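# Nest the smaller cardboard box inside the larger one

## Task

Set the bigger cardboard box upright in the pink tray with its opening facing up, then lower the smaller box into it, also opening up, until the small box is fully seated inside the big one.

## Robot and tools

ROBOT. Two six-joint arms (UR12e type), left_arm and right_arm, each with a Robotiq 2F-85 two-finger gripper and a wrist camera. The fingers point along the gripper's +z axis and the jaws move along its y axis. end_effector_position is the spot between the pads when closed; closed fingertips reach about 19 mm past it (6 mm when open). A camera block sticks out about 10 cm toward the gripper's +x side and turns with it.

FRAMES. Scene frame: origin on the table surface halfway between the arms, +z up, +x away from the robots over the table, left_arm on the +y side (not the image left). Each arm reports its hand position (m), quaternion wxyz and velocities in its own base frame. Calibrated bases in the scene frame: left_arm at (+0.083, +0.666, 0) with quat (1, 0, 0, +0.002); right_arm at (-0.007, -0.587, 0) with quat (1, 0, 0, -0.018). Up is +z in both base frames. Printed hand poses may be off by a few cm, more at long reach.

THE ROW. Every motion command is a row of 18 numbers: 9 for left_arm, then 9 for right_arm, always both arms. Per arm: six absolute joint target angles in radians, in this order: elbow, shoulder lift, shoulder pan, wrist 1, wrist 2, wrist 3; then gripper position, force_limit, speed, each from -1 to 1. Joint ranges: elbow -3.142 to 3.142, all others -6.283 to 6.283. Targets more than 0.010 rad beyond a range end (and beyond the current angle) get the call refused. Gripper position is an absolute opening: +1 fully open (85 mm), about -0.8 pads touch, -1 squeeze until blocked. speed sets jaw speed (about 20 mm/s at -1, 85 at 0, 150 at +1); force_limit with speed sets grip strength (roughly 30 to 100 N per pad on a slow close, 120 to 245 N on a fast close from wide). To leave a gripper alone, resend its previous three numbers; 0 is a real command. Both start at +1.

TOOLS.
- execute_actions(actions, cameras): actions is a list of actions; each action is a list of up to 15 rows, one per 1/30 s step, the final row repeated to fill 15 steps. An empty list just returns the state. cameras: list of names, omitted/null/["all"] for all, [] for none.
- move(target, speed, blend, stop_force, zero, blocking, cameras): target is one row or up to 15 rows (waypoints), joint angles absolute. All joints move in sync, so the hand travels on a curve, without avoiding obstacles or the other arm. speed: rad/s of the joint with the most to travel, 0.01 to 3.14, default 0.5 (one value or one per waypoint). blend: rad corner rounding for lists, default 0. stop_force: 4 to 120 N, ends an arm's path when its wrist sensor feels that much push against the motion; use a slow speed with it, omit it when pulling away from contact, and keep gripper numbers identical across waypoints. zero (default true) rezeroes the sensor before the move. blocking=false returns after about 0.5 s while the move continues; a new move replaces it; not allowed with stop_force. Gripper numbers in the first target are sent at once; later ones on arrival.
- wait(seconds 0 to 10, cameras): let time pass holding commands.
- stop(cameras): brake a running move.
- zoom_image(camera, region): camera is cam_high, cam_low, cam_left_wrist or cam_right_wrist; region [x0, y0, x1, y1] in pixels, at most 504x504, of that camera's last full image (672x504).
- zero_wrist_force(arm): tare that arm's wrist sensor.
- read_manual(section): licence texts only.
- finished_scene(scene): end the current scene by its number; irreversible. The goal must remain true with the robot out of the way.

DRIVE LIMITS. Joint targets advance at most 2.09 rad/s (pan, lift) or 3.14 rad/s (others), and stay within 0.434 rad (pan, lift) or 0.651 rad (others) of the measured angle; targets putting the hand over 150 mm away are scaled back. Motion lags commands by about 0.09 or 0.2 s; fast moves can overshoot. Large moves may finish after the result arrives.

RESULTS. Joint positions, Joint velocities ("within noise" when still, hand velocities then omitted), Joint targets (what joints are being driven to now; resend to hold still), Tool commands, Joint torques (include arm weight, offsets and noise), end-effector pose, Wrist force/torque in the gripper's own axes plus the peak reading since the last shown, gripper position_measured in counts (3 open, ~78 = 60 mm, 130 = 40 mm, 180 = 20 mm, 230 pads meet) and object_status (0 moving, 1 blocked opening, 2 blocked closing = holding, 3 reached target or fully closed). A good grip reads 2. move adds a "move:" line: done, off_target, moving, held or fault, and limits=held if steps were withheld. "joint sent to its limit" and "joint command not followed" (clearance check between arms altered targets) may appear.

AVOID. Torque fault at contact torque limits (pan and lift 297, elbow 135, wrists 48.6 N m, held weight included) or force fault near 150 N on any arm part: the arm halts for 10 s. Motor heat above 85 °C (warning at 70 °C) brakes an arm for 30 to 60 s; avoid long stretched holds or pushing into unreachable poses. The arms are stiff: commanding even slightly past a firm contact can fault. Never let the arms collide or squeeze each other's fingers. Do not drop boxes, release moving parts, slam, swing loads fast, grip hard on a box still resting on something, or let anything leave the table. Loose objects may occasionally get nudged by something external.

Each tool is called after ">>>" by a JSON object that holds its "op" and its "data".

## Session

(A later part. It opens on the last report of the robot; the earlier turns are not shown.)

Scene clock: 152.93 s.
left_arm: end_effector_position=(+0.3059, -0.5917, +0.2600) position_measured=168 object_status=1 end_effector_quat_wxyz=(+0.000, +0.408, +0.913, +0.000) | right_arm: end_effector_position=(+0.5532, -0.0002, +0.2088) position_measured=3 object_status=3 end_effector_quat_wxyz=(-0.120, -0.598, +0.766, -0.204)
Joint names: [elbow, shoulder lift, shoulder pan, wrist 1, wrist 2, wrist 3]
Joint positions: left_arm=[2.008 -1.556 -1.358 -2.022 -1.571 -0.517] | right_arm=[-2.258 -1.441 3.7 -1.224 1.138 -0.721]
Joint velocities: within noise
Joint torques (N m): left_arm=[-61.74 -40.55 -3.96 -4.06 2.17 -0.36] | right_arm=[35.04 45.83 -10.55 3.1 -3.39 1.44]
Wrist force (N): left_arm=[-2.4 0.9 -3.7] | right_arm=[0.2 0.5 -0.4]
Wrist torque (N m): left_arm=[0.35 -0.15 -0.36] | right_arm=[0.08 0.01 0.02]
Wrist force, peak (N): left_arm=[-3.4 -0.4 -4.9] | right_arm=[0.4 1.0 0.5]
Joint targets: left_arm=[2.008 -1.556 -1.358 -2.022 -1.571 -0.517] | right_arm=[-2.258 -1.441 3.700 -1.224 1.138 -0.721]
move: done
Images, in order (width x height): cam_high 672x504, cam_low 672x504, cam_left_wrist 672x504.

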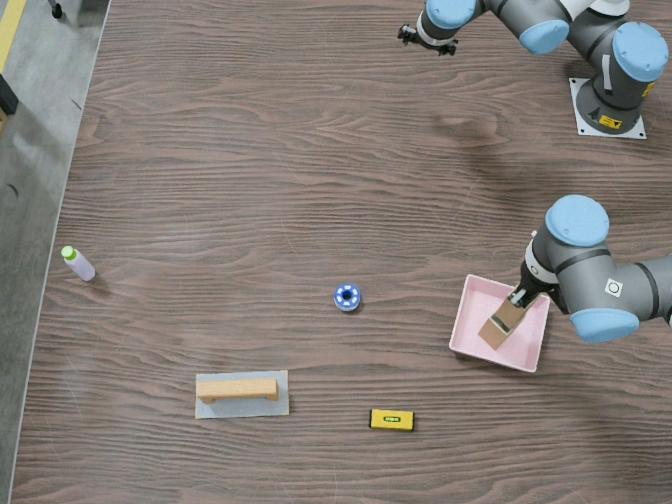

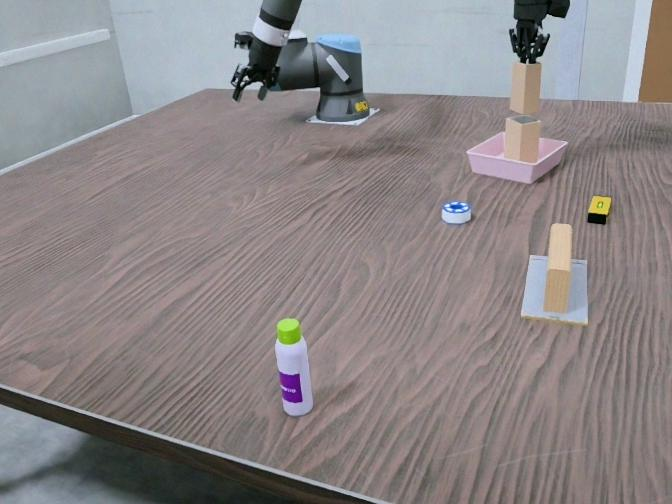

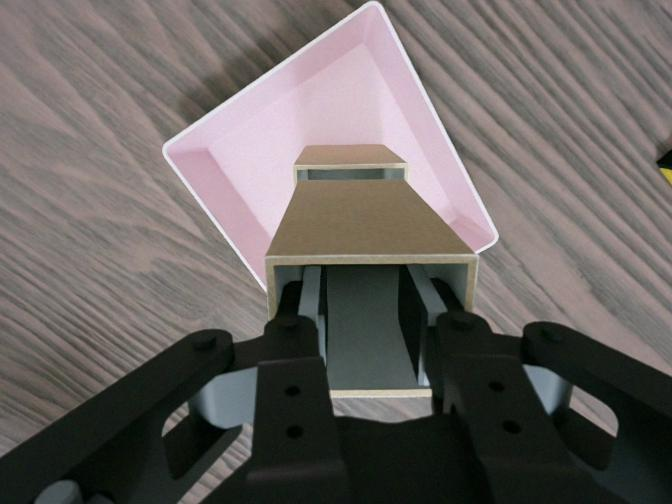

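>>> {"op": "move", "data": {"target": [[2.06183, -1.51247, -1.35821, -2.12016, -1.5708, -0.51692, 1, -1, -1, -2.258, -1.441, 3.7, -1.224, 1.138, -0.721, 1, 1, 1], [2.10909, -1.45956, -1.35821, -2.22033, -1.5708, -0.51692, 1, -1, -1, -2.258, -1.441, 3.7, -1.224, 1.138, -0.721, 1, 1, 1], [2.14922, -1.39754, -1.35821, -2.32248, -1.5708, -0.51692, 1, -1, -1, -2.258, -1.441, 3.7, -1.224, 1.138, -0.721, 1, 1, 1]], "speed": [0.05, 0.06, 0.03], "blend": [0.005, 0.005, 0], "stop_force": 5, "cameras": ["cam_left_wrist", "cam_low"]}}

Scene clock: 171.73 s.
left_arm: end_effector_position=(+0.3059, -0.5920, +0.1145) position_measured=168 object_status=1 end_effector_quat_wxyz=(+0.000, +0.408, +0.913, +0.000) | right_arm: end_effector_position=(+0.5532, -0.0002, +0.2088) position_measured=3 object_status=3 end_effector_quat_wxyz=(-0.120, -0.598, +0.766, -0.204)
Joint names: [elbow, shoulder lift, shoulder pan, wrist 1, wrist 2, wrist 3]
Joint positions: left_arm=[2.146 -1.403 -1.358 -2.313 -1.571 -0.517] | right_arm=[-2.258 -1.441 3.7 -1.224 1.138 -0.721]
Joint velocities: within noise
Joint torques (N m): left_arm=[-52.83 -59.03 -4.11 -3.6 2.35 -1.46] | right_arm=[35.1 44.27 -9.52 3.15 -3.36 1.22]
Wrist force (N): left_arm=[-2.7 0.5 -3.8] | right_arm=[0.3 0.3 0.0]
Wrist torque (N m): left_arm=[0.33 -0.08 -0.30] | right_arm=[0.06 -0.02 0.02]
Wrist force, peak (N): left_arm=[-1.4 2.0 -19.4] | right_arm=[0.5 1.0 0.4]
Joint targets: left_arm=[2.146 -1.403 -1.358 -2.313 -1.571 -0.517] | right_arm=[-2.258 -1.441 3.700 -1.224 1.138 -0.721]
move: contact (left_arm); path passed 2 of 3 targets
Images, in order (width x height): cam_low 672x504, cam_left_wrist 672x504.

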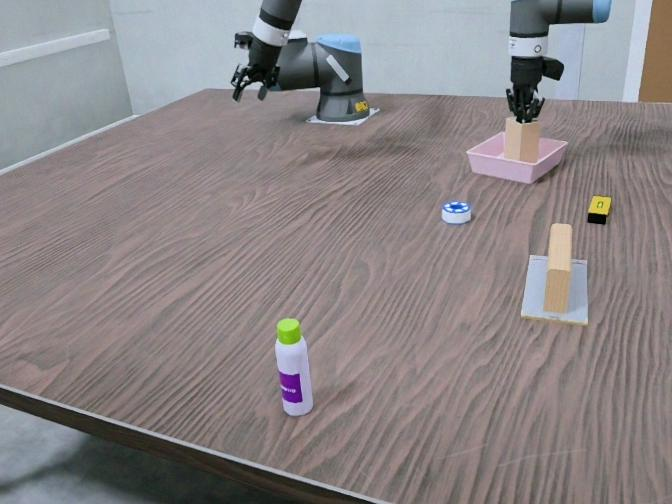

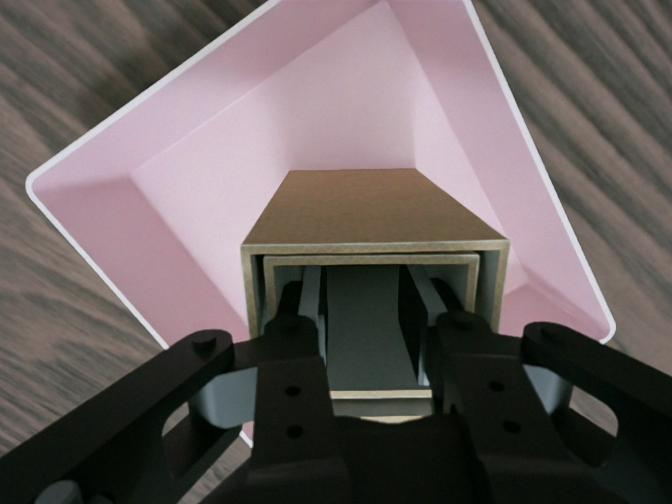

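>>> {"op": "move", "data": {"target": [[2.146, -1.403, -1.35821, -2.313, -1.5708, -0.51692, -0.7, -1, -1, -2.258, -1.441, 3.7, -1.224, 1.138, -0.721, 1, 1, 1], [2.10909, -1.45956, -1.35821, -2.22033, -1.5708, -0.51692, -0.7, -1, -1, -2.258, -1.441, 3.7, -1.224, 1.138, -0.721, 1, 1, 1], [2.06183, -1.51247, -1.35821, -2.12016, -1.5708, -0.51692, -0.7, -1, -1, -2.258, -1.441, 3.7, -1.224, 1.138, -0.721, 1, 1, 1]], "speed": [0.1, 0.1, 0.2], "blend": [0, 0.01, 0], "cameras": ["cam_left_wrist", "cam_low"]}}

>>> {"op": "zoom_image", "data": {"camera": "cam_left_wrist", "region": [250, 130, 450, 310]}}

Scene clock: 176.77 s.
left_arm: end_effector_position=(+0.3059, -0.5919, +0.2101) position_measured=217 object_status=3 end_effector_quat_wxyz=(+0.000, +0.408, +0.913, +0.000) | right_arm: end_effector_position=(+0.5532, -0.0002, +0.2088) position_measured=3 object_status=3 end_effector_quat_wxyz=(-0.120, -0.598, +0.766, -0.204)
Joint names: [elbow, shoulder lift, shoulder pan, wrist 1, wrist 2, wrist 3]
Joint positions: left_arm=[2.062 -1.512 -1.358 -2.12 -1.571 -0.517] | right_arm=[-2.258 -1.441 3.7 -1.224 1.138 -0.721]
Joint velocities: within noise
Joint torques (N m): left_arm=[-34.26 -35.86 -3.27 -7.5 2.15 -1.43] | right_arm=[35.8 44.73 -9.99 2.94 -3.27 1.23]
Wrist force (N): left_arm=[-2.1 0.2 -3.9] | right_arm=[0.3 0.3 0.1]
Wrist torque (N m): left_arm=[0.25 -0.18 -0.33] | right_arm=[0.06 -0.02 0.02]
Wrist force, peak (N): left_arm=[-2.1 0.6 -5.8] | right_arm=[0.3 0.9 -0.1]
Joint targets: left_arm=[2.062 -1.512 -1.358 -2.120 -1.571 -0.517] | right_arm=[-2.258 -1.441 3.700 -1.224 1.138 -0.721]
move: done
Images, in order (width x height): cam_low 672x504, cam_left_wrist 672x504.

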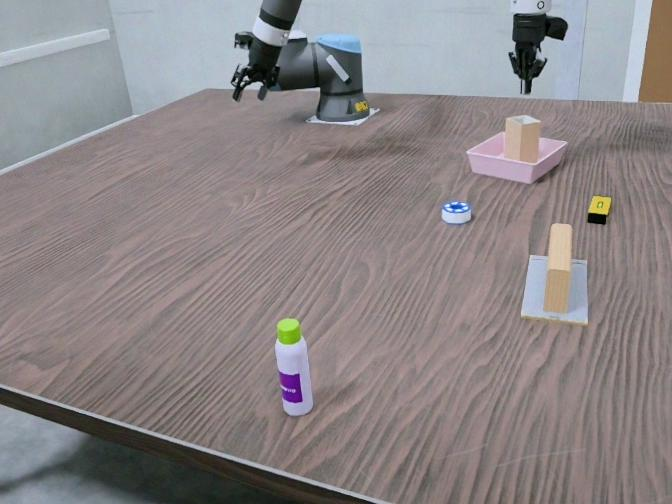

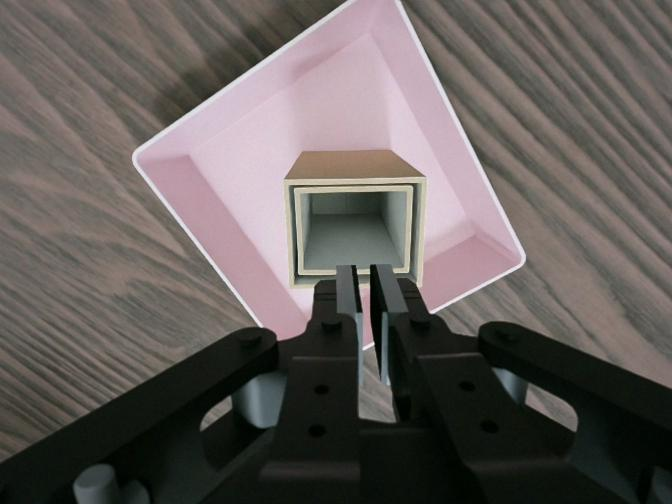

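Scaled by 2.520 from the camera's 672x504 image, which has a finer 960x720 frame.

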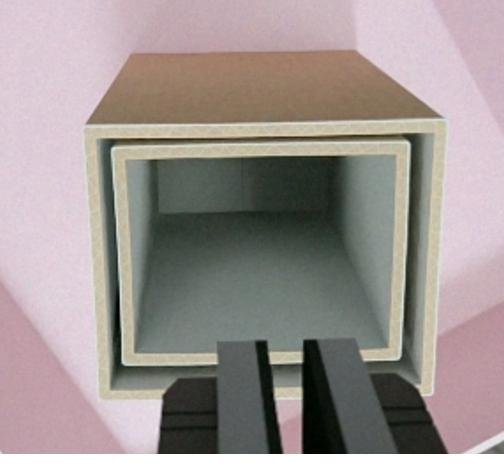

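Both boxes are seated: the smaller one's rim is below the larger one's rim.

>>> {"op": "finished_scene", "data": {"scene": 2}}

The scene is finished: the task was done.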